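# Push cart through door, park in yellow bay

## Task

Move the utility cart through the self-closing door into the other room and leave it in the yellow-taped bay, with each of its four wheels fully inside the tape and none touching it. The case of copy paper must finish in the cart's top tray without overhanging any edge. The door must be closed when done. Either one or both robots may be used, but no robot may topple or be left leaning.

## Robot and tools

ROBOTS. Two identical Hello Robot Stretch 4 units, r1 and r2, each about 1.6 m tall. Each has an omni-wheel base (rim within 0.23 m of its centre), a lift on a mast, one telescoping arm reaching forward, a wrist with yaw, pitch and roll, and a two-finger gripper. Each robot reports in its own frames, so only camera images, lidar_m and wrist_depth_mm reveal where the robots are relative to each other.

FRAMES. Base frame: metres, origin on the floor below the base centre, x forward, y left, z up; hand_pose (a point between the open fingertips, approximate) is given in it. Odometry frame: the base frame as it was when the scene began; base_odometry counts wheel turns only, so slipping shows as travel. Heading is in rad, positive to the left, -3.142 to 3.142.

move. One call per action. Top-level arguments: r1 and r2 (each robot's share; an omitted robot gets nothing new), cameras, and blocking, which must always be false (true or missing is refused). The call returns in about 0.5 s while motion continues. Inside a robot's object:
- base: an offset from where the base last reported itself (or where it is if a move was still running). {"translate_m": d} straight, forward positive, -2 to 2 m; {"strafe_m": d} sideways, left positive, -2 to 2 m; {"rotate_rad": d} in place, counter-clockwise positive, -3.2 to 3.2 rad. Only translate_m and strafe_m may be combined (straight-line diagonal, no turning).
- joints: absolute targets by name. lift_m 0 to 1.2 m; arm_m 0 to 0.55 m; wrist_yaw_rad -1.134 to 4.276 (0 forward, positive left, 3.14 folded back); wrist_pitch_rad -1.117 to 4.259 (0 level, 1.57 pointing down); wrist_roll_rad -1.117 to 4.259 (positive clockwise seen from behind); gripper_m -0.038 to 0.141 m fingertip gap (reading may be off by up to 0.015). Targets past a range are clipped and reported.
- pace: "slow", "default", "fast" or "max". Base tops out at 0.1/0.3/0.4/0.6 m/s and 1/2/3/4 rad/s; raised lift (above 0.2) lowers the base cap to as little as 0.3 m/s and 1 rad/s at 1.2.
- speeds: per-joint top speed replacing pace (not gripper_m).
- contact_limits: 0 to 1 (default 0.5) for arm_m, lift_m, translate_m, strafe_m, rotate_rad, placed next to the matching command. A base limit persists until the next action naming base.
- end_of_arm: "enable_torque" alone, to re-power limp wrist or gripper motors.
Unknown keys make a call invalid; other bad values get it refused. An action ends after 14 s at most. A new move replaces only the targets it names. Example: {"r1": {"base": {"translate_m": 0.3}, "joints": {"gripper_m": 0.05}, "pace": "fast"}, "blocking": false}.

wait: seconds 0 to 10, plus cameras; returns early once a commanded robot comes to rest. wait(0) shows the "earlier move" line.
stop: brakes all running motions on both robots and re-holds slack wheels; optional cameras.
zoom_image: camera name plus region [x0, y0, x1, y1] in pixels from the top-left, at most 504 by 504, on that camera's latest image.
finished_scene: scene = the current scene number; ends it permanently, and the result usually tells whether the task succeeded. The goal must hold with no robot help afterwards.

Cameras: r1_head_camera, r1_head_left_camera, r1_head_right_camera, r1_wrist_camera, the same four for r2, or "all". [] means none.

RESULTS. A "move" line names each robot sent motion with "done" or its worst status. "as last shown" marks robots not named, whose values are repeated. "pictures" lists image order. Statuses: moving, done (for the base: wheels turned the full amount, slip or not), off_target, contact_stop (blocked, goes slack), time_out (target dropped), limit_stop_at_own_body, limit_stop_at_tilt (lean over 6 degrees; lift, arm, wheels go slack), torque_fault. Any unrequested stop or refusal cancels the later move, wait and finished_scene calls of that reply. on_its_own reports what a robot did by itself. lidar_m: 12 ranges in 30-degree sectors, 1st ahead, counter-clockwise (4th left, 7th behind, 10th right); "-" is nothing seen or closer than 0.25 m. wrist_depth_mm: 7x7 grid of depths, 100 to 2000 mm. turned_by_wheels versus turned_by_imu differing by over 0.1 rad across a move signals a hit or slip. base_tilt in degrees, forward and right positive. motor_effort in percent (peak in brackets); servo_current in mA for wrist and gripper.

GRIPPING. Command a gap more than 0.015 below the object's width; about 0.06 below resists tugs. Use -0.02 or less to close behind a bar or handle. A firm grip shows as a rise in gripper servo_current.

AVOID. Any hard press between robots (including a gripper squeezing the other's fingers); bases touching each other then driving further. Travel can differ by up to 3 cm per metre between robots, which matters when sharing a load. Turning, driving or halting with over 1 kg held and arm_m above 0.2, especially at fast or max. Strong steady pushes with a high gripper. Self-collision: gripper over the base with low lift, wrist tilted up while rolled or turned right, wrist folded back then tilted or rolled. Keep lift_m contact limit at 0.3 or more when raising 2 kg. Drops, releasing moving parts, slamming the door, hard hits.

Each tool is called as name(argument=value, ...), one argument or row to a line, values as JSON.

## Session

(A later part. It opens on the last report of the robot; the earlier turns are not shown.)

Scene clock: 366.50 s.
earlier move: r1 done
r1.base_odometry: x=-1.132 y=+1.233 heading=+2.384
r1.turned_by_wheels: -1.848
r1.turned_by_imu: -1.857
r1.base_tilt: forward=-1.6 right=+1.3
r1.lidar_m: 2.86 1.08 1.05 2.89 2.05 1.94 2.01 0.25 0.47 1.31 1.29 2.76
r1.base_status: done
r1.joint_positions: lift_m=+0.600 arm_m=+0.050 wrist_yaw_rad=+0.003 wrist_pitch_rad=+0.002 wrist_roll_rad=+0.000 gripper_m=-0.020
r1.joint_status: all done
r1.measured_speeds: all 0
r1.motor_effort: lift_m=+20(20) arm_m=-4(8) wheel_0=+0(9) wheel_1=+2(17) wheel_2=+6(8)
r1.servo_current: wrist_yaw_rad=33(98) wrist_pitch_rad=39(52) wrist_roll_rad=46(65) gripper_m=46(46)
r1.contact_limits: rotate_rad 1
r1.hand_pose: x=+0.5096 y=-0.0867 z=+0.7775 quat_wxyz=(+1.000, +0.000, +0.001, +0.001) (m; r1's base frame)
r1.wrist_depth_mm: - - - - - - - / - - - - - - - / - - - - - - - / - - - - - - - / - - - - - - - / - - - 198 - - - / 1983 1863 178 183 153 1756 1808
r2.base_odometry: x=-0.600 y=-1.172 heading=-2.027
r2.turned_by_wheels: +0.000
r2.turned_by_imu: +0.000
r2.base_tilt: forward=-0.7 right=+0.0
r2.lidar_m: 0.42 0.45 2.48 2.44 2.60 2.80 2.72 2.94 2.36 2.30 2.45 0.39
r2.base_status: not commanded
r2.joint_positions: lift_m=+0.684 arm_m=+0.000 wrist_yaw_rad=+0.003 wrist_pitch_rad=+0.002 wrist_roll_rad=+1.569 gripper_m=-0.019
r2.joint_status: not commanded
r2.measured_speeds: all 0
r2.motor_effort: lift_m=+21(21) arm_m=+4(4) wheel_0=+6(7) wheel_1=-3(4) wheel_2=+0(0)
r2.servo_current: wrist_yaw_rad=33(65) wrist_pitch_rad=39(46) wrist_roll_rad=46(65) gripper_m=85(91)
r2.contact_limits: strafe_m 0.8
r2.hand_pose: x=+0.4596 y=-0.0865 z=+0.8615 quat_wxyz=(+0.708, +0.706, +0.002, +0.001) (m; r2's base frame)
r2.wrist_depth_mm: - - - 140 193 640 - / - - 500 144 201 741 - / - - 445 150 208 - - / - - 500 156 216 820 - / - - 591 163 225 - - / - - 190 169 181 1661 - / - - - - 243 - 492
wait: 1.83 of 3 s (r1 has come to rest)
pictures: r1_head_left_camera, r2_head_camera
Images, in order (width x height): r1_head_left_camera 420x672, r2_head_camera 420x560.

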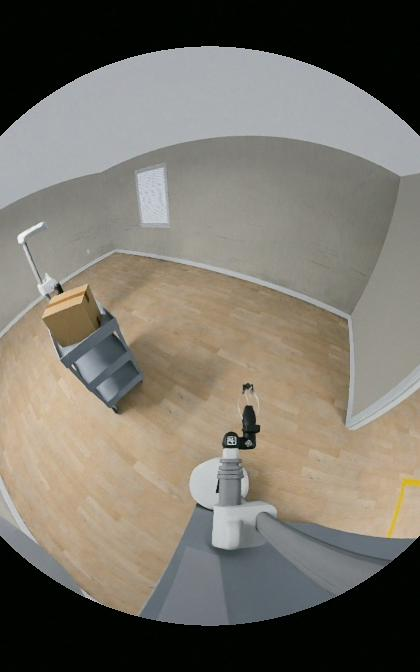

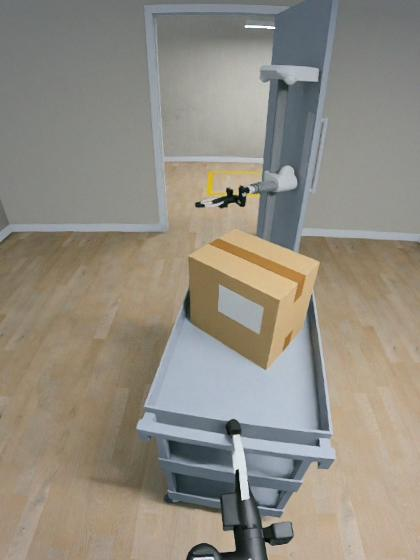

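move(
  blocking=false,
  cameras=["r1_head_camera","r1_head_left_camera","r1_head_right_camera","r2_head_camera"],
)

Scene clock: 382.37 s.
r1.base_odometry: x=-1.132 y=+1.233 heading=+2.384
r1.turned_by_wheels: +0.000
r1.turned_by_imu: +0.000
r1.base_tilt: forward=-1.6 right=+1.3
r1.lidar_m: 2.84 1.08 1.03 2.92 2.06 1.95 2.03 0.25 0.45 1.34 1.30 2.76
r1.base_status: done
r1.joint_positions: lift_m=+0.600 arm_m=+0.050 wrist_yaw_rad=+0.003 wrist_pitch_rad=+0.002 wrist_roll_rad=+0.000 gripper_m=-0.020
r1.joint_status: all done
r1.measured_speeds: all 0
r1.motor_effort: lift_m=+20(20) arm_m=-4(8) wheel_0=-1(9) wheel_1=+2(17) wheel_2=+6(8)
r1.servo_current: wrist_yaw_rad=39(98) wrist_pitch_rad=39(52) wrist_roll_rad=59(65) gripper_m=39(46)
r1.contact_limits: rotate_rad 1
r1.hand_pose: x=+0.5096 y=-0.0867 z=+0.7775 quat_wxyz=(+1.000, +0.000, +0.001, +0.001) (m; r1's base frame)
r1.wrist_depth_mm: - - - - - - - / - - - - - - - / - - - - - - - / - - - - - - - / - - - - - - - / - - - 198 - - - / 1863 1863 179 183 154 1756 1756
r2.base_odometry: x=-0.600 y=-1.172 heading=-2.027
r2.turned_by_wheels: +0.000
r2.turned_by_imu: +0.000
r2.base_tilt: forward=-0.7 right=+0.0
r2.lidar_m: 0.40 0.46 2.49 2.41 2.60 2.75 2.70 2.92 2.33 2.31 2.46 0.39
r2.base_status: not commanded
r2.joint_positions: lift_m=+0.684 arm_m=+0.000 wrist_yaw_rad=+0.003 wrist_pitch_rad=+0.002 wrist_roll_rad=+1.569 gripper_m=-0.019
r2.joint_status: not commanded
r2.measured_speeds: all 0
r2.motor_effort: lift_m=+21(21) arm_m=+3(4) wheel_0=+6(7) wheel_1=-4(4) wheel_2=+0(0)
r2.servo_current: wrist_yaw_rad=46(65) wrist_pitch_rad=39(46) wrist_roll_rad=46(65) gripper_m=78(91)
r2.contact_limits: strafe_m 0.8
r2.hand_pose: x=+0.4596 y=-0.0865 z=+0.8615 quat_wxyz=(+0.708, +0.706, +0.002, +0.001) (m; r2's base frame)
r2.wrist_depth_mm: - - - 140 193 640 - / - - 500 145 202 750 - / - - 442 150 208 - - / - - 504 156 216 809 - / - - 591 164 226 - - / - - 189 169 181 1708 - / - - - - 243 - 492
pictures: r1_head_camera, r1_head_left_camera, r1_head_right_camera, r2_head_camera
Images, in order (width x height): r1_head_camera 420x560, r1_head_left_camera 420x672, r1_head_right_camera 420x672, r2_head_camera 420x560.

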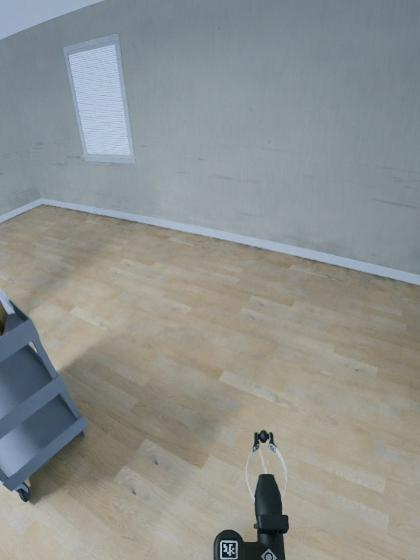

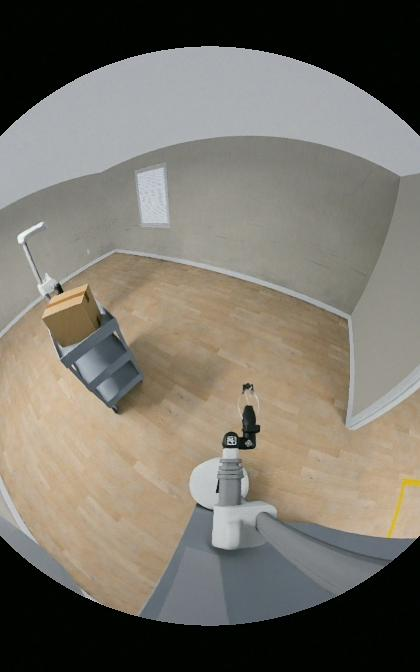

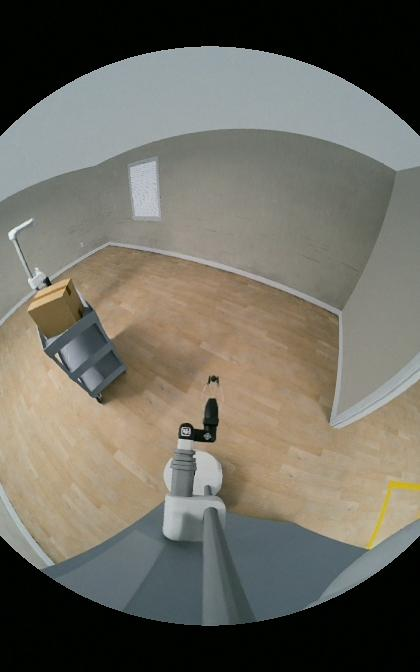

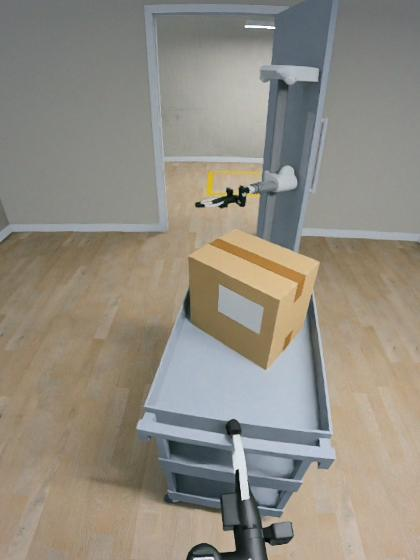

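move(
  blocking=false,
  r1={"base":{"rotate_rad":1.15},"joints":{"arm_m":0.0,"wrist_yaw_rad":0},"contact_limits":{"rotate_rad":1}},
  cameras=[],
)

wait(
  seconds=3,
  cameras=["r1_head_camera","r1_head_left_camera","r1_head_right_camera","r2_head_camera"],
)

Scene clock: 401.37 s.
move: r1 moving
r1.base_odometry: x=-1.132 y=+1.233 heading=+2.635
r1.turned_by_wheels: +0.251
r1.turned_by_imu: +0.251
r1.base_tilt: forward=-1.5 right=+1.3
r1.lidar_m: 3.12 1.05 1.05 2.34 0.25 1.95 0.25 0.31 3.88 1.30 1.77 2.75
r1.base_status: rotate_rad moving
r1.joint_positions: lift_m=+0.600 arm_m=+0.008 wrist_yaw_rad=+0.002 wrist_pitch_rad=+0.002 wrist_roll_rad=+0.000 gripper_m=-0.020
r1.joint_status: arm_m moving; wrist_yaw_rad moving
r1.measured_speeds: translate_m=+0.000 strafe_m=-0.001 rotate_rad=+0.973 lift_m=+0.000 arm_m=-0.088 wrist_yaw_rad=+0.000 wrist_pitch_rad=+0.000 wrist_roll_rad=+0.000
r1.motor_effort: lift_m=+20(20) arm_m=-5(7) wheel_0=-9(13) wheel_1=-9(10) wheel_2=-4(5)
r1.servo_current: wrist_yaw_rad=59(78) wrist_pitch_rad=39(46) wrist_roll_rad=39(59) gripper_m=39(52)
r1.contact_limits: rotate_rad 1
r1.hand_pose: x=+0.4680 y=-0.0867 z=+0.7775 quat_wxyz=(+1.000, +0.000, +0.001, +0.001) (m; r1's base frame)
r1.wrist_depth_mm: - - - - - - - / - - - - - - - / - - - - - - - / - - - - - - - / - - - - - - - / - - - 198 - - - / - 1863 178 184 154 1756 1863
r2: as last shown
r2.base_tilt: forward=-0.7 right=+0.1
r2.lidar_m: 0.38 0.48 2.47 2.43 2.59 2.79 2.71 2.91 2.36 2.32 2.47 0.41
r2.motor_effort: lift_m=+21(21) arm_m=+4(4) wheel_0=+6(7) wheel_1=-3(4) wheel_2=+0(0)
r2.servo_current: wrist_yaw_rad=33(52) wrist_pitch_rad=46(46) wrist_roll_rad=39(59) gripper_m=85(91)
r2.contact_limits: strafe_m 0.8
r2.wrist_depth_mm: - - - 139 194 634 - / - - 500 145 201 741 - / - - 442 150 209 - - / - - 500 156 216 820 - / - - 591 164 224 - - / - - 189 170 181 1618 - / - - - - 244 - 496
pictures: none
No camera images: "cameras" was empty.

Scene clock: 402.67 s.
earlier move: r1 done
r1.base_odometry: x=-1.132 y=+1.233 heading=-2.750
r1.turned_by_wheels: +0.898
r1.turned_by_imu: +0.903
r1.base_tilt: forward=-1.6 right=+1.3
r1.lidar_m: 1.04 2.61 2.03 1.99 0.25 0.25 0.61 1.32 1.46 2.78 2.93 1.06
r1.base_status: done
r1.joint_positions: lift_m=+0.600 arm_m=+0.000 wrist_yaw_rad=+0.002 wrist_pitch_rad=+0.002 wrist_roll_rad=+0.000 gripper_m=-0.020
r1.joint_status: all done
r1.measured_speeds: all 0
r1.motor_effort: lift_m=+20(20) arm_m=-5(7) wheel_0=-8(13) wheel_1=+1(11) wheel_2=-1(5)
r1.servo_current: wrist_yaw_rad=52(78) wrist_pitch_rad=46(46) wrist_roll_rad=46(65) gripper_m=39(52)
r1.contact_limits: rotate_rad 1
r1.hand_pose: x=+0.4596 y=-0.0867 z=+0.7775 quat_wxyz=(+1.000, +0.000, +0.001, +0.001) (m; r1's base frame)
r1.wrist_depth_mm: - - - - - - - / - - - - 931 - - / - - - - 866 - - / - - - - - - - / - - - - - - - / - - - 198 170 - - / 1983 1808 179 179 144 - 1863
r2.base_odometry: x=-0.600 y=-1.172 heading=-2.027
r2.turned_by_wheels: +0.000
r2.turned_by_imu: +0.000
r2.base_tilt: forward=-0.7 right=+0.1
r2.lidar_m: 0.42 0.48 2.48 2.44 2.61 2.78 2.70 2.93 2.37 2.30 2.46 0.40
r2.base_status: not commanded
r2.joint_positions: lift_m=+0.684 arm_m=+0.000 wrist_yaw_rad=+0.003 wrist_pitch_rad=+0.002 wrist_roll_rad=+1.569 gripper_m=-0.019
r2.joint_status: not commanded
r2.measured_speeds: all 0
r2.motor_effort: lift_m=+21(21) arm_m=+4(4) wheel_0=+6(7) wheel_1=-3(4) wheel_2=+0(1)
r2.servo_current: wrist_yaw_rad=52(65) wrist_pitch_rad=46(46) wrist_roll_rad=39(59) gripper_m=91(91)
r2.contact_limits: strafe_m 0.8
r2.hand_pose: x=+0.4596 y=-0.0865 z=+0.8615 quat_wxyz=(+0.708, +0.706, +0.002, +0.001) (m; r2's base frame)
r2.wrist_depth_mm: - - - 139 194 640 - / - - 500 144 201 741 - / - - 445 150 208 - - / - - 500 156 216 820 - / - - 597 163 226 - - / - - 189 170 181 1661 - / - - - - 244 - 492
wait: 1.30 of 3 s (r1 has come to rest)
pictures: r1_head_camera, r1_head_left_camera, r1_head_right_camera, r2_head_camera
Images, in order (width x height): r1_head_camera 420x560, r1_head_left_camera 420x672, r1_head_right_camera 420x672, r2_head_camera 420x560.

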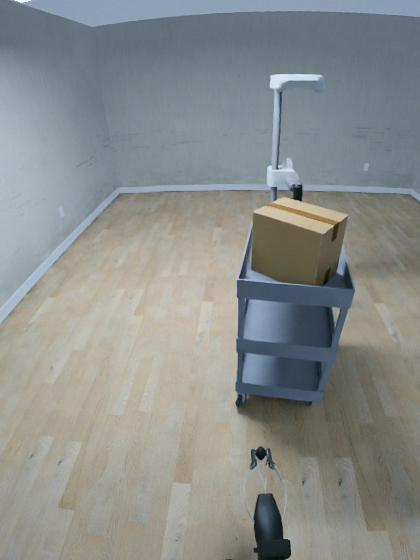

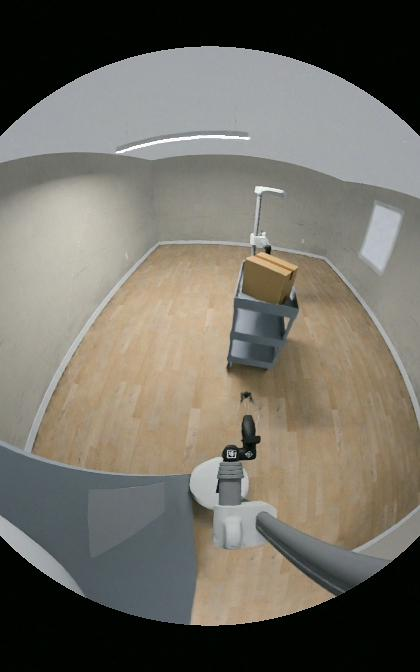

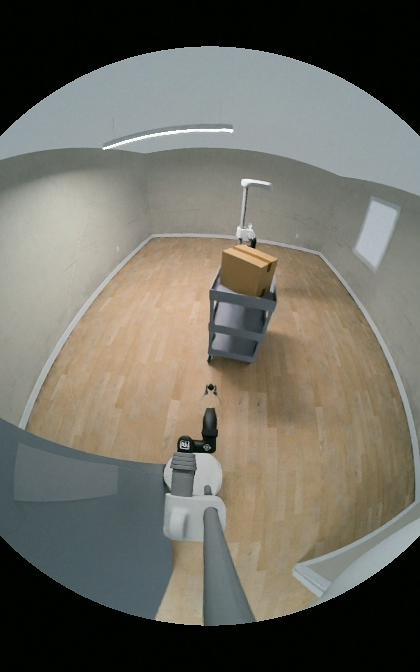

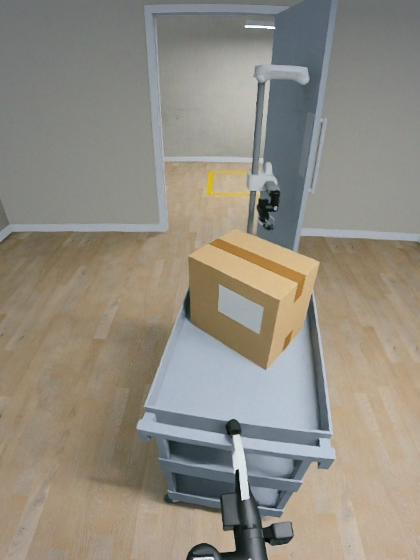

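move(
  blocking=false,
  r1={"base":{"translate_m":0.22,"strafe_m":0.14},"contact_limits":{"translate_m":0.8},"pace":"slow"},
  cameras=[],
)

wait(
  seconds=5,
  cameras=["r1_head_left_camera","r1_head_right_camera","r2_head_camera"],
)

Scene clock: 416.43 s.
move: r1 moving
r1.base_odometry: x=-1.140 y=+1.222 heading=-2.750
r1.turned_by_wheels: +0.000
r1.turned_by_imu: +0.000
r1.base_tilt: forward=-1.6 right=+1.3
r1.lidar_m: 1.04 2.65 1.98 1.97 0.25 0.25 0.58 1.32 1.48 2.78 2.95 1.05
r1.base_status: translate_m moving; strafe_m moving
r1.joint_positions: lift_m=+0.600 arm_m=+0.000 wrist_yaw_rad=+0.002 wrist_pitch_rad=+0.002 wrist_roll_rad=+0.000 gripper_m=-0.020
r1.joint_status: not commanded
r1.measured_speeds: translate_m=+0.045 strafe_m=+0.029 rotate_rad=+0.000 lift_m=+0.000 arm_m=+0.000 wrist_yaw_rad=+0.000 wrist_pitch_rad=+0.000 wrist_roll_rad=+0.000
r1.motor_effort: lift_m=+20(20) arm_m=-5(5) wheel_0=-7(9) wheel_1=+11(11) wheel_2=-5(7)
r1.servo_current: wrist_yaw_rad=46(59) wrist_pitch_rad=39(46) wrist_roll_rad=39(72) gripper_m=46(46)
r1.contact_limits: translate_m 0.8
r1.hand_pose: x=+0.4596 y=-0.0867 z=+0.7775 quat_wxyz=(+1.000, +0.000, +0.001, +0.001) (m; r1's base frame)
r1.wrist_depth_mm: - - - - - - - / - - - - 931 - - / - - - - 866 - - / - - - - - - - / - - - - - - - / - - - 198 170 - - / 1983 1808 178 180 144 - 1808
r2: as last shown
r2.lidar_m: 0.41 0.45 2.50 2.42 2.60 2.77 2.73 2.89 2.36 2.30 2.48 0.40
r2.motor_effort: lift_m=+20(21) arm_m=+4(4) wheel_0=+6(7) wheel_1=-3(4) wheel_2=+0(0)
r2.servo_current: wrist_yaw_rad=39(52) wrist_pitch_rad=46(46) wrist_roll_rad=52(59) gripper_m=85(85)
r2.contact_limits: strafe_m 0.8
r2.wrist_depth_mm: - - - 139 193 640 - / - - 496 144 201 741 - / - - 445 150 208 - - / - - 500 156 216 820 - / - - 585 164 225 - - / - - 189 170 181 1661 - / - - - - 244 - 496
pictures: none
No camera images: "cameras" was empty.

Scene clock: 418.07 s.
earlier move: r1 contact_stop
r1.base_odometry: x=-1.201 y=+1.148 heading=-2.710
r1.turned_by_wheels: +0.039
r1.turned_by_imu: +0.085
r1.base_tilt: forward=-1.6 right=+1.3
r1.lidar_m: 0.99 2.44 1.92 1.90 0.25 0.25 0.70 1.41 1.78 2.81 3.10 0.96
r1.base_status: translate_m contact_stop (by the wheels' count: +0.097 of +0.220); strafe_m contact_stop (by the wheels' count: +0.052 of +0.140)
r1.joint_positions: lift_m=+0.600 arm_m=+0.000 wrist_yaw_rad=+0.002 wrist_pitch_rad=+0.002 wrist_roll_rad=+0.000 gripper_m=-0.020
r1.joint_status: not commanded
r1.measured_speeds: all 0
r1.on_its_own: the wheels are slack since a contact_stop
r1.motor_effort: lift_m=+20(20) arm_m=-5(5) wheel_0=+0(20) wheel_1=+0(35) wheel_2=+0(7)
r1.servo_current: wrist_yaw_rad=52(65) wrist_pitch_rad=46(52) wrist_roll_rad=46(72) gripper_m=46(52)
r1.contact_limits: translate_m 0.8
r1.hand_pose: x=+0.4596 y=-0.0867 z=+0.7775 quat_wxyz=(+1.000, +0.000, +0.001, +0.001) (m; r1's base frame)
r1.wrist_depth_mm: - - - - - - - / - - - - - 741 - / - - - - 891 741 - / - - - - - - 647 / - - - - 1921 - - / - - - 198 180 - - / 1983 1921 178 184 144 - -
r2.base_odometry: x=-0.600 y=-1.172 heading=-2.027
r2.turned_by_wheels: +0.000
r2.turned_by_imu: +0.000
r2.base_tilt: forward=-0.7 right=+0.1
r2.lidar_m: 0.42 0.45 2.50 2.44 2.59 2.78 2.73 2.92 2.37 2.31 2.45 0.39
r2.base_status: not commanded
r2.joint_positions: lift_m=+0.684 arm_m=+0.000 wrist_yaw_rad=+0.003 wrist_pitch_rad=+0.002 wrist_roll_rad=+1.569 gripper_m=-0.019
r2.joint_status: not commanded
r2.measured_speeds: all 0
r2.motor_effort: lift_m=+21(21) arm_m=+4(4) wheel_0=+7(7) wheel_1=-4(4) wheel_2=+0(0)
r2.servo_current: wrist_yaw_rad=46(59) wrist_pitch_rad=39(46) wrist_roll_rad=52(65) gripper_m=85(98)
r2.contact_limits: strafe_m 0.8
r2.hand_pose: x=+0.4596 y=-0.0865 z=+0.8615 quat_wxyz=(+0.708, +0.706, +0.002, +0.001) (m; r2's base frame)
r2.wrist_depth_mm: - - - 140 193 640 - / - - 500 145 200 741 - / - - 449 150 208 - - / - - 504 156 215 820 - / - - 597 164 225 - - / - - 190 170 181 1618 - / - - - - 243 - 496
wait: 1.63 of 5 s (r1 has come to rest)
pictures: r1_head_left_camera, r1_head_right_camera, r2_head_camera
Images, in order (width x height): r1_head_left_camera 420x672, r1_head_right_camera 420x672, r2_head_camera 420x560.

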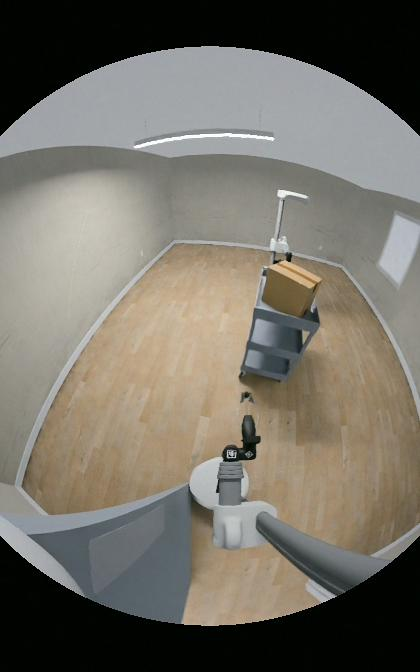

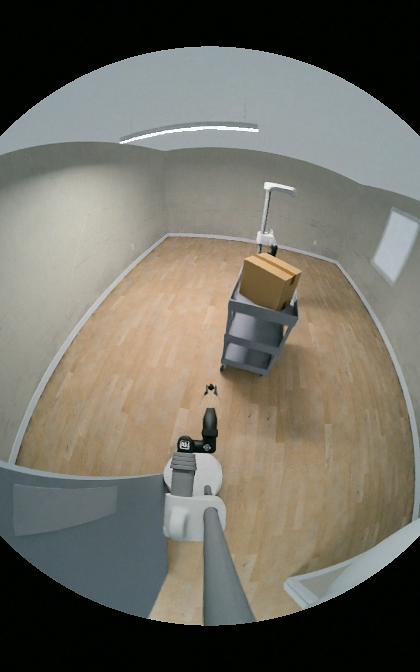

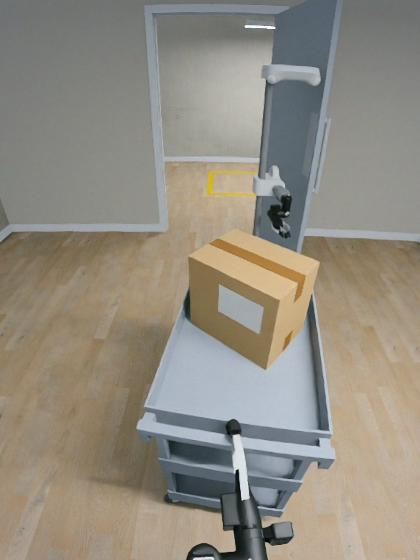

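move(
  blocking=false,
  r1={"base":{"translate_m":0.16,"strafe_m":0.03},"contact_limits":{"translate_m":0.8},"pace":"slow"},
  cameras=[],
)

wait(
  seconds=5,
  cameras=["r1_head_left_camera","r2_head_camera"],
)

Scene clock: 423.67 s.
move: r1 moving
r1.base_odometry: x=-1.212 y=+1.141 heading=-2.710
r1.turned_by_wheels: +0.000
r1.turned_by_imu: +0.000
r1.base_tilt: forward=-1.6 right=+1.2
r1.lidar_m: 0.95 2.45 1.92 1.89 0.25 0.28 0.70 1.40 1.77 2.83 3.10 0.96
r1.base_status: translate_m moving; strafe_m moving
r1.joint_positions: lift_m=+0.600 arm_m=+0.000 wrist_yaw_rad=+0.002 wrist_pitch_rad=+0.002 wrist_roll_rad=+0.000 gripper_m=-0.020
r1.joint_status: not commanded
r1.measured_speeds: translate_m=+0.048 strafe_m=+0.010 rotate_rad=-0.002 lift_m=+0.000 arm_m=+0.000 wrist_yaw_rad=+0.000 wrist_pitch_rad=+0.000 wrist_roll_rad=+0.000
r1.motor_effort: lift_m=+20(20) arm_m=-5(5) wheel_0=+1(4) wheel_1=+9(10) wheel_2=-6(7)
r1.servo_current: wrist_yaw_rad=65(72) wrist_pitch_rad=39(46) wrist_roll_rad=39(65) gripper_m=46(46)
r1.contact_limits: translate_m 0.8
r1.hand_pose: x=+0.4596 y=-0.0867 z=+0.7775 quat_wxyz=(+1.000, +0.000, +0.001, +0.001) (m; r1's base frame)
r1.wrist_depth_mm: - - - - - - - / - - - - - 723 - / - - - - 866 723 - / - - - - - - 640 / - - - - - - - / - - - 198 170 - - / 1983 1863 179 183 144 - -
r2: as last shown
r2.lidar_m: 0.41 0.46 2.52 2.44 2.61 2.77 2.74 2.93 2.37 2.29 2.48 0.40
r2.motor_effort: lift_m=+20(21) arm_m=+3(4) wheel_0=+7(7) wheel_1=-3(4) wheel_2=+0(0)
r2.servo_current: wrist_yaw_rad=39(59) wrist_pitch_rad=39(46) wrist_roll_rad=46(59) gripper_m=85(91)
r2.contact_limits: strafe_m 0.8
r2.wrist_depth_mm: - - - 140 194 640 - / - - 500 145 201 741 - / - - 442 151 208 - - / - - 496 156 216 820 - / - - 591 164 226 - - / - - 189 169 181 1661 - / - - - - 245 - 492
pictures: none
No camera images: "cameras" was empty.

Scene clock: 426.07 s.
earlier move: r1 done
r1.base_odometry: x=-1.334 y=+1.054 heading=-2.710
r1.turned_by_wheels: +0.000
r1.turned_by_imu: +0.002
r1.base_tilt: forward=-1.6 right=+1.3
r1.lidar_m: 0.84 2.36 1.87 1.86 0.30 0.25 0.53 1.56 2.02 2.86 3.16 0.83
r1.base_status: done
r1.joint_positions: lift_m=+0.600 arm_m=+0.000 wrist_yaw_rad=+0.002 wrist_pitch_rad=+0.002 wrist_roll_rad=+0.000 gripper_m=-0.020
r1.joint_status: not commanded
r1.measured_speeds: all 0
r1.motor_effort: lift_m=+20(20) arm_m=-5(5) wheel_0=+0(12) wheel_1=+7(31) wheel_2=-1(7)
r1.servo_current: wrist_yaw_rad=39(72) wrist_pitch_rad=39(52) wrist_roll_rad=46(65) gripper_m=39(52)
r1.contact_limits: translate_m 0.8
r1.hand_pose: x=+0.4596 y=-0.0867 z=+0.7775 quat_wxyz=(+1.000, +0.000, +0.001, +0.001) (m; r1's base frame)
r1.wrist_depth_mm: - - - - - - 574 / - - - - - 654 569 / - - - - - 661 569 / - - - - 585 554 525 / - - - - - - - / - - - 198 181 - - / 1983 1808 179 183 154 - -
r2.base_odometry: x=-0.600 y=-1.172 heading=-2.027
r2.turned_by_wheels: +0.000
r2.turned_by_imu: +0.000
r2.base_tilt: forward=-0.7 right=+0.1
r2.lidar_m: 0.39 0.45 2.48 2.43 2.61 2.77 2.69 2.89 2.34 2.32 2.49 0.41
r2.base_status: not commanded
r2.joint_positions: lift_m=+0.684 arm_m=+0.000 wrist_yaw_rad=+0.003 wrist_pitch_rad=+0.002 wrist_roll_rad=+1.569 gripper_m=-0.019
r2.joint_status: not commanded
r2.measured_speeds: all 0
r2.motor_effort: lift_m=+20(21) arm_m=+4(4) wheel_0=+6(7) wheel_1=-4(4) wheel_2=+0(1)
r2.servo_current: wrist_yaw_rad=52(59) wrist_pitch_rad=39(46) wrist_roll_rad=46(59) gripper_m=85(98)
r2.contact_limits: strafe_m 0.8
r2.hand_pose: x=+0.4596 y=-0.0865 z=+0.8615 quat_wxyz=(+0.708, +0.706, +0.002, +0.001) (m; r2's base frame)
r2.wrist_depth_mm: - - - 140 193 634 - / - - 500 145 200 750 - / - - 445 150 208 - - / - - 500 156 216 820 - / - - 591 164 226 - - / - - 189 169 181 1708 - / - - - - 243 - 492
wait: 2.40 of 5 s (r1 has come to rest)
pictures: r1_head_left_camera, r2_head_camera
Images, in order (width x height): r1_head_left_camera 420x672, r2_head_camera 420x560.

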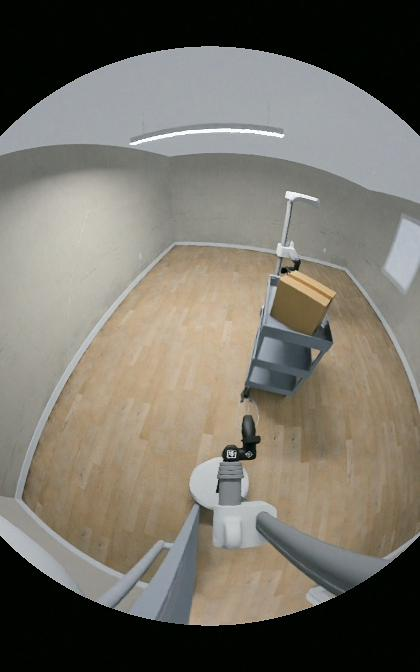

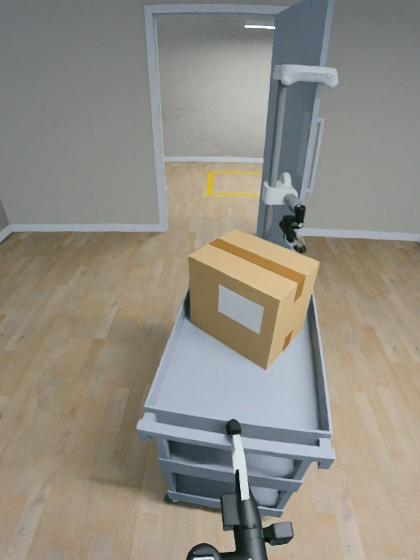

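move(
  blocking=false,
  r1={"base":{"translate_m":0.05,"strafe_m":0.13},"joints":{"wrist_yaw_rad":3.0},"contact_limits":{"strafe_m":0.8},"pace":"slow"},
  cameras=[],
)

wait(
  seconds=5,
  cameras=["r1_head_left_camera","r1_head_right_camera","r2_head_camera","r2_head_left_camera","r2_head_right_camera"],
)

Scene clock: 435.33 s.
move: r1 moving
r1.base_odometry: x=-1.334 y=+1.041 heading=-2.710
r1.turned_by_wheels: +0.000
r1.turned_by_imu: +0.000
r1.base_tilt: forward=-1.6 right=+1.3
r1.lidar_m: 0.86 2.33 1.86 1.83 0.31 0.25 0.48 1.58 2.03 2.88 3.16 0.83
r1.base_status: translate_m moving; strafe_m moving
r1.joint_positions: lift_m=+0.600 arm_m=+0.000 wrist_yaw_rad=+0.410 wrist_pitch_rad=+0.002 wrist_roll_rad=+0.000 gripper_m=-0.020
r1.joint_status: wrist_yaw_rad moving
r1.measured_speeds: translate_m=+0.017 strafe_m=+0.046 rotate_rad=-0.001 lift_m=+0.000 arm_m=+0.000 wrist_yaw_rad=+1.730 wrist_pitch_rad=+0.000 wrist_roll_rad=+0.000
r1.motor_effort: lift_m=+20(20) arm_m=-4(5) wheel_0=-9(11) wheel_1=+11(11) wheel_2=+0(3)
r1.servo_current: wrist_yaw_rad=124(124) wrist_pitch_rad=39(52) wrist_roll_rad=46(72) gripper_m=39(52)
r1.contact_limits: strafe_m 0.8
r1.hand_pose: x=+0.4703 y=+0.0348 z=+0.7775 quat_wxyz=(+0.979, +0.000, +0.001, +0.204) (m; r1's base frame)
r1.wrist_depth_mm: - - - - - - - / - - - - - - - / - - - - - - - / - - - - - - 484 / - - - - - - 1397 / - - - 198 - - - / - 1863 179 183 154 1708 1618
r2: as last shown
r2.base_tilt: forward=-0.7 right=+0.0
r2.lidar_m: 0.40 0.45 2.50 2.43 2.59 2.81 2.72 2.88 2.37 2.31 2.49 0.40
r2.motor_effort: lift_m=+21(21) arm_m=+4(4) wheel_0=+6(7) wheel_1=-3(4) wheel_2=+0(0)
r2.servo_current: wrist_yaw_rad=52(59) wrist_pitch_rad=46(46) wrist_roll_rad=46(59) gripper_m=85(91)
r2.contact_limits: strafe_m 0.8
r2.wrist_depth_mm: - - - 140 193 - - / - - 500 144 201 741 - / - - 442 150 208 - - / - - 500 156 216 820 - / - - 591 164 225 - - / - - 189 170 181 1661 - / - - - - 243 - 496
pictures: none
No camera images: "cameras" was empty.

Scene clock: 437.57 s.
earlier move: r1 done
r1.base_odometry: x=-1.325 y=+0.915 heading=-2.710
r1.turned_by_wheels: +0.000
r1.turned_by_imu: +0.001
r1.base_tilt: forward=-1.6 right=+1.3
r1.lidar_m: 4.42 2.20 1.74 1.70 1.54 1.22 0.25 1.67 2.07 2.98 0.95 0.85
r1.base_status: done
r1.joint_positions: lift_m=+0.600 arm_m=+0.000 wrist_yaw_rad=+2.997 wrist_pitch_rad=+0.002 wrist_roll_rad=+0.000 gripper_m=-0.020
r1.joint_status: all done
r1.measured_speeds: all 0
r1.motor_effort: lift_m=+20(20) arm_m=-4(5) wheel_0=-4(15) wheel_1=+1(12) wheel_2=+1(9)
r1.servo_current: wrist_yaw_rad=59(124) wrist_pitch_rad=46(52) wrist_roll_rad=52(72) gripper_m=39(52)
r1.contact_limits: strafe_m 0.8
r1.hand_pose: x=-0.1018 y=+0.1280 z=+0.7775 quat_wxyz=(+0.072, -0.001, +0.000, +0.997) (m; r1's base frame)
r1.wrist_depth_mm: 138 439 377 - - - - / 128 148 379 - - - - / 128 181 377 - - - - / 138 198 384 - - - - / 314 392 - - - - - / - 384 182 193 170 - - / 1808 324 163 146 144 - -
r2.base_odometry: x=-0.600 y=-1.172 heading=-2.027
r2.turned_by_wheels: +0.000
r2.turned_by_imu: +0.000
r2.base_tilt: forward=-0.6 right=+0.0
r2.lidar_m: 0.39 0.45 2.48 2.43 2.58 2.78 2.71 2.94 2.35 2.31 2.45 0.40
r2.base_status: not commanded
r2.joint_positions: lift_m=+0.684 arm_m=+0.000 wrist_yaw_rad=+0.003 wrist_pitch_rad=+0.002 wrist_roll_rad=+1.569 gripper_m=-0.019
r2.joint_status: not commanded
r2.measured_speeds: all 0
r2.motor_effort: lift_m=+21(21) arm_m=+4(4) wheel_0=+6(7) wheel_1=-3(4) wheel_2=+0(1)
r2.servo_current: wrist_yaw_rad=39(59) wrist_pitch_rad=39(46) wrist_roll_rad=52(59) gripper_m=78(91)
r2.contact_limits: strafe_m 0.8
r2.hand_pose: x=+0.4596 y=-0.0865 z=+0.8615 quat_wxyz=(+0.708, +0.706, +0.002, +0.001) (m; r2's base frame)
r2.wrist_depth_mm: - - - 140 193 - - / - - 504 144 200 741 - / - - 442 151 208 - - / - - 500 156 216 820 - / - - 603 164 225 - - / - - 189 169 181 1708 - / - - - - 244 - 488
wait: 2.23 of 5 s (r1 has come to rest)
pictures: r1_head_left_camera, r1_head_right_camera, r2_head_camera, r2_head_left_camera, r2_head_right_camera
Images, in order (width x height): r1_head_left_camera 420x672, r1_head_right_camera 420x672, r2_head_camera 420x560, r2_head_left_camera 420x672, r2_head_right_camera 420x672.

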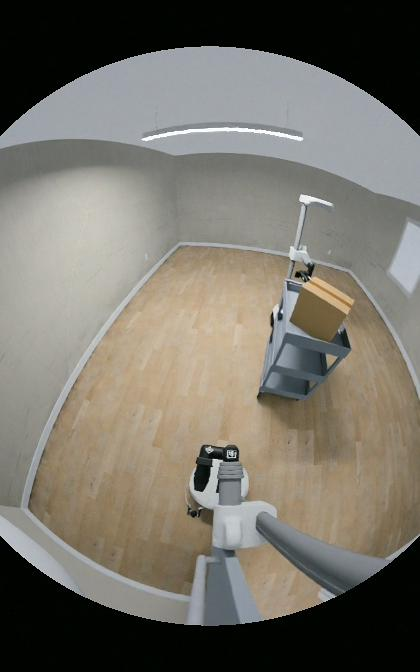

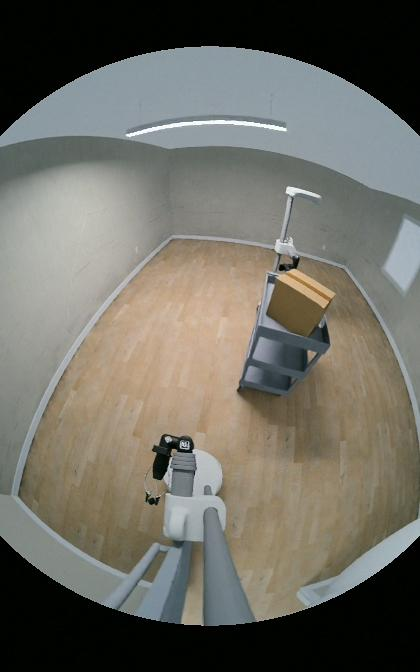

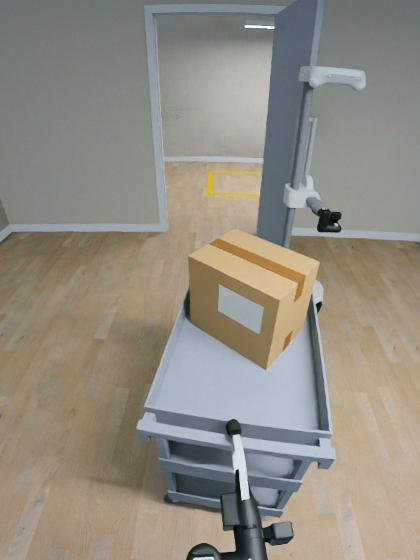

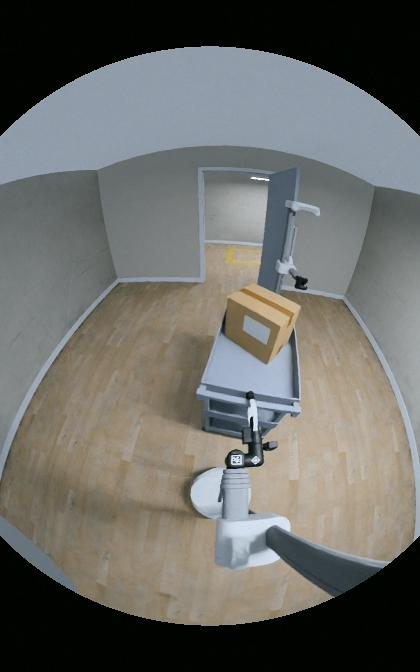

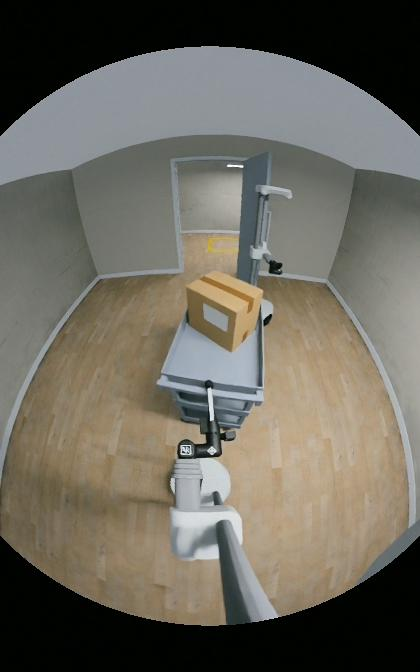

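move(
  blocking=false,
  r2={"base":{"translate_m":0.25,"strafe_m":0.27},"contact_limits":{"strafe_m":0.8},"pace":"slow"},
  cameras=[],
)

wait(
  seconds=6,
  cameras=["r2_head_camera","r1_head_camera","r2_head_left_camera"],
)

Scene clock: 449.77 s.
move: r2 moving
r1: as last shown
r1.turned_by_imu: -0.001
r1.lidar_m: 4.47 2.19 1.74 1.70 1.52 1.21 1.19 1.34 2.04 3.00 0.95 0.81
r1.motor_effort: lift_m=+20(20) arm_m=-5(5) wheel_0=-3(5) wheel_1=+1(1) wheel_2=+1(1)
r1.servo_current: wrist_yaw_rad=46(78) wrist_pitch_rad=39(46) wrist_roll_rad=39(52) gripper_m=39(52)
r1.contact_limits: strafe_m 0.8
r1.wrist_depth_mm: 137 238 - - - - - / 128 144 - - - - - / 128 180 - - - - - / 138 186 - - - - - / - - - - - - - / - - 182 193 170 - - / - 133 163 146 144 - -
r2.base_odometry: x=-0.596 y=-1.183 heading=-2.027
r2.turned_by_wheels: +0.000
r2.turned_by_imu: +0.001
r2.base_tilt: forward=-0.7 right=+0.1
r2.lidar_m: 0.42 0.46 2.49 2.42 2.63 2.79 2.72 2.93 2.36 2.33 2.49 0.39
r2.base_status: translate_m moving; strafe_m moving
r2.joint_positions: lift_m=+0.684 arm_m=+0.000 wrist_yaw_rad=+0.002 wrist_pitch_rad=+0.002 wrist_roll_rad=+1.569 gripper_m=-0.019
r2.joint_status: not commanded
r2.measured_speeds: translate_m=+0.034 strafe_m=+0.036 rotate_rad=-0.003 lift_m=+0.000 arm_m=+0.000 wrist_yaw_rad=-0.018 wrist_pitch_rad=+0.000 wrist_roll_rad=+0.000
r2.motor_effort: lift_m=+21(21) arm_m=+4(4) wheel_0=-1(6) wheel_1=+8(8) wheel_2=-10(10)
r2.servo_current: wrist_yaw_rad=52(52) wrist_pitch_rad=39(46) wrist_roll_rad=52(59) gripper_m=91(91)
r2.contact_limits: strafe_m 0.8
r2.hand_pose: x=+0.4594 y=-0.0869 z=+0.8615 quat_wxyz=(+0.708, +0.706, +0.001, +0.000) (m; r2's base frame)
r2.wrist_depth_mm: - - - 141 195 - - / - - 508 145 202 750 - / - - 445 151 208 - - / - - 496 156 216 820 - / - - 585 163 224 - - / - - 188 170 181 1661 - / - - - - 242 - 496
pictures: none
No camera images: "cameras" was empty.

Scene clock: 454.20 s.
earlier move: r2 done
r1.base_odometry: x=-1.325 y=+0.915 heading=-2.710
r1.turned_by_wheels: +0.000
r1.turned_by_imu: +0.000
r1.base_tilt: forward=-1.6 right=+1.3
r1.lidar_m: 4.41 2.16 1.73 1.73 1.53 1.22 1.20 1.34 2.10 3.01 0.78 0.78
r1.base_status: not commanded
r1.joint_positions: lift_m=+0.600 arm_m=+0.000 wrist_yaw_rad=+2.997 wrist_pitch_rad=+0.002 wrist_roll_rad=+0.000 gripper_m=-0.020
r1.joint_status: not commanded
r1.measured_speeds: all 0
r1.motor_effort: lift_m=+20(20) arm_m=-4(5) wheel_0=-4(5) wheel_1=+1(1) wheel_2=+1(1)
r1.servo_current: wrist_yaw_rad=59(78) wrist_pitch_rad=39(52) wrist_roll_rad=39(78) gripper_m=39(52)
r1.contact_limits: strafe_m 0.8
r1.hand_pose: x=-0.1018 y=+0.1280 z=+0.7775 quat_wxyz=(+0.072, -0.001, +0.000, +0.997) (m; r1's base frame)
r1.wrist_depth_mm: 137 237 - - - - - / 128 144 - - - - - / 128 180 - - - - - / 138 187 - - - - - / - - - - - - - / - - 182 192 170 - - / - 133 163 146 144 - -
r2.base_odometry: x=-0.469 y=-1.515 heading=-2.028
r2.turned_by_wheels: -0.001
r2.turned_by_imu: -0.001
r2.base_tilt: forward=-0.7 right=+0.1
r2.lidar_m: 0.44 2.80 2.20 2.15 2.26 3.02 2.96 3.15 2.66 2.58 2.76 0.31
r2.base_status: done
r2.joint_positions: lift_m=+0.684 arm_m=+0.000 wrist_yaw_rad=-0.003 wrist_pitch_rad=+0.002 wrist_roll_rad=+1.569 gripper_m=-0.019
r2.joint_status: not commanded
r2.measured_speeds: all 0
r2.motor_effort: lift_m=+21(21) arm_m=+4(4) wheel_0=-6(11) wheel_1=+3(10) wheel_2=-8(12)
r2.servo_current: wrist_yaw_rad=52(65) wrist_pitch_rad=46(46) wrist_roll_rad=39(65) gripper_m=85(98)
r2.contact_limits: strafe_m 0.8
r2.hand_pose: x=+0.4590 y=-0.0882 z=+0.8615 quat_wxyz=(+0.708, +0.706, +0.000, -0.002) (m; r2's base frame)
r2.wrist_depth_mm: - 351 353 - 133 - - / - 496 445 - 148 - - / - - 609 - 167 - - / - - - 105 185 1576 - / - - - 121 221 1661 500 / - - 187 150 179 1708 1205 / - - - - 366 370 370
wait: 4.43 of 6 s (r2 has come to rest)
pictures: r1_head_camera, r2_head_camera, r2_head_left_camera
Images, in order (width x height): r1_head_camera 420x560, r2_head_camera 420x560, r2_head_left_camera 420x672.

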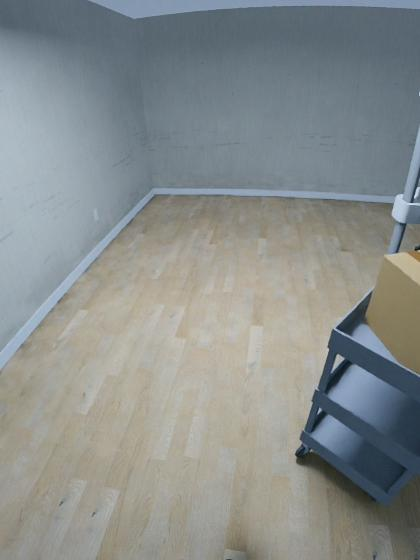

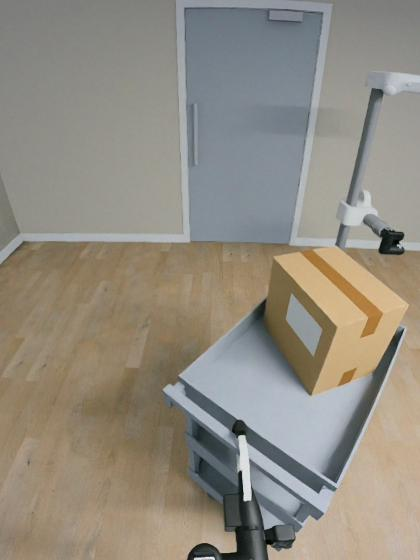

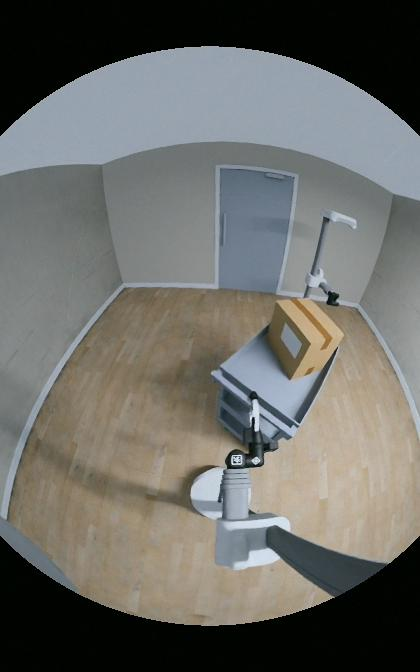

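move(
  blocking=false,
  r1={"base":{"rotate_rad":3.1}},
  r2={"base":{"rotate_rad":-0.06},"contact_limits":{"rotate_rad":0.8}},
  cameras=[],
)

move(
  blocking=false,
  r2={"base":{"translate_m":-1.0},"contact_limits":{"translate_m":0.8},"pace":"slow"},
  cameras=[],
)

wait(
  seconds=3,
  cameras=["r1_head_camera","r1_head_left_camera","r2_head_camera"],
)

Scene clock: 487.30 s.
move: r1 moving; r2 moving
r1.base_odometry: x=-1.325 y=+0.915 heading=-2.458
r1.turned_by_wheels: +0.252
r1.turned_by_imu: +0.253
r1.base_tilt: forward=-1.6 right=+1.2
r1.lidar_m: 2.85 1.89 1.72 1.76 1.33 1.17 1.22 1.54 3.01 3.04 0.77 0.81
r1.base_status: rotate_rad moving
r1.joint_positions: lift_m=+0.600 arm_m=+0.000 wrist_yaw_rad=+2.997 wrist_pitch_rad=+0.002 wrist_roll_rad=+0.000 gripper_m=-0.020
r1.joint_status: not commanded
r1.measured_speeds: translate_m=+0.000 strafe_m=-0.001 rotate_rad=+0.971 lift_m=+0.000 arm_m=+0.000 wrist_yaw_rad=+0.000 wrist_pitch_rad=+0.000 wrist_roll_rad=+0.000
r1.motor_effort: lift_m=+20(20) arm_m=-4(5) wheel_0=-7(9) wheel_1=-6(8) wheel_2=-7(7)
r1.servo_current: wrist_yaw_rad=52(65) wrist_pitch_rad=46(52) wrist_roll_rad=52(59) gripper_m=39(46)
r1.hand_pose: x=-0.1018 y=+0.1280 z=+0.7775 quat_wxyz=(+0.072, -0.001, +0.000, +0.997) (m; r1's base frame)
r1.wrist_depth_mm: 138 - - - - - - / 137 152 - - - - - / 132 185 - - - - - / 139 191 - - - - - / - - - - - - - / - - 182 198 171 - - / - 133 163 146 144 - -
r2.base_odometry: x=-0.469 y=-1.515 heading=-2.087
r2.turned_by_wheels: -0.059
r2.turned_by_imu: -0.057
r2.base_tilt: forward=-0.7 right=+0.1
r2.lidar_m: 0.44 2.99 2.23 2.14 2.24 3.05 2.98 3.11 2.72 2.60 2.74 0.35
r2.base_status: rotate_rad moving
r2.joint_positions: lift_m=+0.684 arm_m=+0.000 wrist_yaw_rad=+0.002 wrist_pitch_rad=+0.002 wrist_roll_rad=+1.569 gripper_m=-0.019
r2.joint_status: not commanded
r2.measured_speeds: all 0
r2.motor_effort: lift_m=+21(21) arm_m=+4(4) wheel_0=+5(9) wheel_1=+5(8) wheel_2=+4(7)
r2.servo_current: wrist_yaw_rad=39(52) wrist_pitch_rad=39(46) wrist_roll_rad=46(52) gripper_m=91(91)
r2.contact_limits: rotate_rad 0.8
r2.hand_pose: x=+0.4595 y=-0.0868 z=+0.8615 quat_wxyz=(+0.708, +0.706, +0.001, +0.000) (m; r2's base frame)
r2.wrist_depth_mm: - 357 355 - 139 - - / - 445 424 - 157 - - / - - 554 - 171 - - / - - - 115 192 202 - / - - - 131 219 1618 508 / - - 188 153 179 1661 1205 / - - - - 349 - 1078
pictures: none
No camera images: "cameras" was empty.

Scene clock: 487.80 s.
earlier move: r1 moving; r2 done
move: r2 moving
r1.base_odometry: x=-1.325 y=+0.915 heading=-1.705
r1.turned_by_wheels: +0.753
r1.turned_by_imu: +0.756
r1.base_tilt: forward=-1.6 right=+1.3
r1.lidar_m: 1.78 1.71 1.59 1.22 1.19 1.33 1.93 3.01 0.77 0.77 4.59 2.28
r1.base_status: rotate_rad moving
r1.joint_positions: lift_m=+0.600 arm_m=+0.000 wrist_yaw_rad=+2.997 wrist_pitch_rad=+0.002 wrist_roll_rad=+0.000 gripper_m=-0.020
r1.joint_status: not commanded
r1.measured_speeds: translate_m=+0.000 strafe_m=-0.001 rotate_rad=+1.974 lift_m=+0.000 arm_m=+0.000 wrist_yaw_rad=+0.000 wrist_pitch_rad=+0.000 wrist_roll_rad=+0.000
r1.motor_effort: lift_m=+20(20) arm_m=-4(4) wheel_0=-11(11) wheel_1=-7(8) wheel_2=-8(8)
r1.servo_current: wrist_yaw_rad=33(52) wrist_pitch_rad=46(46) wrist_roll_rad=39(59) gripper_m=39(46)
r1.hand_pose: x=-0.1018 y=+0.1280 z=+0.7775 quat_wxyz=(+0.072, -0.001, +0.000, +0.997) (m; r1's base frame)
r1.wrist_depth_mm: 138 - - - - - - / 139 195 - - - - - / 139 196 - - - - - / 141 236 - - - - - / - - - - - - - / - - - 198 170 - - / - 1863 179 180 144 - -
r2.base_odometry: x=-0.463 y=-1.504 heading=-2.088
r2.turned_by_wheels: -0.001
r2.turned_by_imu: -0.001
r2.base_tilt: forward=-0.6 right=+0.1
r2.lidar_m: 0.42 3.02 2.23 2.14 2.23 3.04 2.95 3.08 2.71 2.58 2.71 0.35
r2.base_status: translate_m moving
r2.joint_positions: lift_m=+0.684 arm_m=+0.000 wrist_yaw_rad=+0.001 wrist_pitch_rad=+0.002 wrist_roll_rad=+1.569 gripper_m=-0.019
r2.joint_status: not commanded
r2.measured_speeds: translate_m=-0.048 strafe_m=+0.000 rotate_rad=-0.001 lift_m=+0.000 arm_m=+0.000 wrist_yaw_rad=-0.016 wrist_pitch_rad=+0.000 wrist_roll_rad=+0.000
r2.motor_effort: lift_m=+21(21) arm_m=+4(4) wheel_0=-9(10) wheel_1=-6(6) wheel_2=+11(11)
r2.servo_current: wrist_yaw_rad=39(65) wrist_pitch_rad=33(39) wrist_roll_rad=52(52) gripper_m=85(91)
r2.contact_limits: translate_m 0.8
r2.hand_pose: x=+0.4594 y=-0.0871 z=+0.8615 quat_wxyz=(+0.708, +0.706, +0.001, +0.000) (m; r2's base frame)
r2.wrist_depth_mm: - 362 359 - 144 - - / - 439 421 - 159 - - / - - 544 107 175 - - / - - - 117 195 205 - / - - - 139 222 1661 517 / - - 187 158 180 1661 1138 / - - - - 347 - 1098
pictures: none
No camera images: "cameras" was empty.

Scene clock: 489.63 s.
earlier move: r1 done; r2 moving
r1.base_odometry: x=-1.325 y=+0.915 heading=+0.389
r1.turned_by_wheels: +2.094
r1.turned_by_imu: +2.107
r1.base_tilt: forward=-1.6 right=+1.3
r1.lidar_m: 1.19 1.29 1.90 3.00 0.96 0.93 - 2.30 1.76 1.74 1.62 1.22
r1.base_status: done
r1.joint_positions: lift_m=+0.600 arm_m=+0.000 wrist_yaw_rad=+2.997 wrist_pitch_rad=+0.002 wrist_roll_rad=+0.000 gripper_m=-0.020
r1.joint_status: not commanded
r1.measured_speeds: all 0
r1.motor_effort: lift_m=+20(20) arm_m=-5(5) wheel_0=-4(11) wheel_1=-1(8) wheel_2=-2(8)
r1.servo_current: wrist_yaw_rad=39(65) wrist_pitch_rad=46(52) wrist_roll_rad=46(65) gripper_m=46(52)
r1.hand_pose: x=-0.1018 y=+0.1280 z=+0.7775 quat_wxyz=(+0.072, -0.001, +0.000, +0.997) (m; r1's base frame)
r1.wrist_depth_mm: 139 - - - - - - / 139 193 - - - - - / 139 195 - - 1118 1025 - / 141 233 - - - 1098 - / - - - - - - - / - - - 198 170 - - / - 1808 179 183 144 - 1863
r2.base_odometry: x=-0.378 y=-1.356 heading=-2.088
r2.turned_by_wheels: +0.001
r2.turned_by_imu: +0.001
r2.base_tilt: forward=-0.6 right=+0.1
r2.lidar_m: 0.44 3.02 2.24 2.15 2.21 2.84 2.76 2.91 2.68 2.58 2.73 0.37
r2.base_status: translate_m moving
r2.joint_positions: lift_m=+0.684 arm_m=+0.000 wrist_yaw_rad=+0.003 wrist_pitch_rad=+0.002 wrist_roll_rad=+1.569 gripper_m=-0.019
r2.joint_status: not commanded
r2.measured_speeds: translate_m=-0.098 strafe_m=+0.001 rotate_rad=+0.001 lift_m=+0.000 arm_m=+0.000 wrist_yaw_rad=+0.000 wrist_pitch_rad=+0.000 wrist_roll_rad=+0.000
r2.motor_effort: lift_m=+21(21) arm_m=+4(4) wheel_0=+0(12) wheel_1=-6(10) wheel_2=+11(13)
r2.servo_current: wrist_yaw_rad=52(65) wrist_pitch_rad=39(46) wrist_roll_rad=52(65) gripper_m=85(91)
r2.contact_limits: translate_m 0.8
r2.hand_pose: x=+0.4595 y=-0.0866 z=+0.8615 quat_wxyz=(+0.708, +0.706, +0.002, +0.000) (m; r2's base frame)
r2.wrist_depth_mm: - 407 402 103 158 - - / - 413 402 113 170 - - / - - 488 121 185 - - / - - 634 132 201 - - / - - - 148 221 1661 535 / - - 190 161 180 1661 500 / - - - - - 1808 1229
wait: 1.83 of 3 s (r1 has come to rest)
pictures: r1_head_camera, r1_head_left_camera, r2_head_camera
Images, in order (width x height): r1_head_camera 420x560, r1_head_left_camera 420x672, r2_head_camera 420x560.

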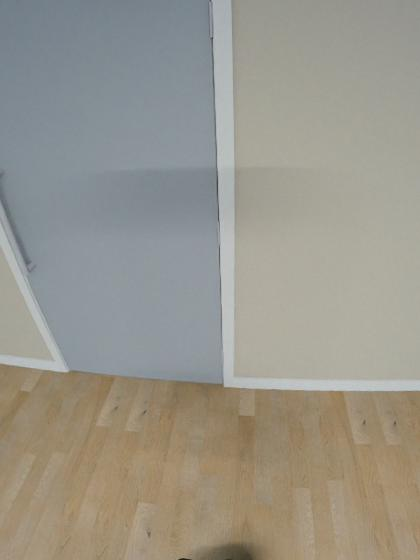

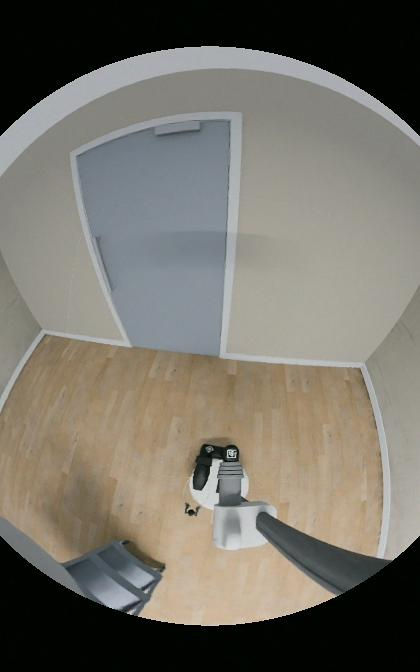

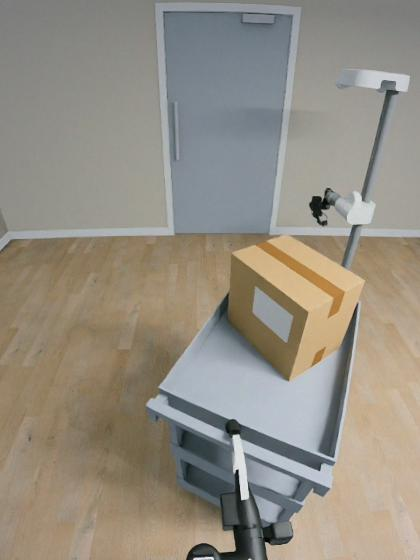

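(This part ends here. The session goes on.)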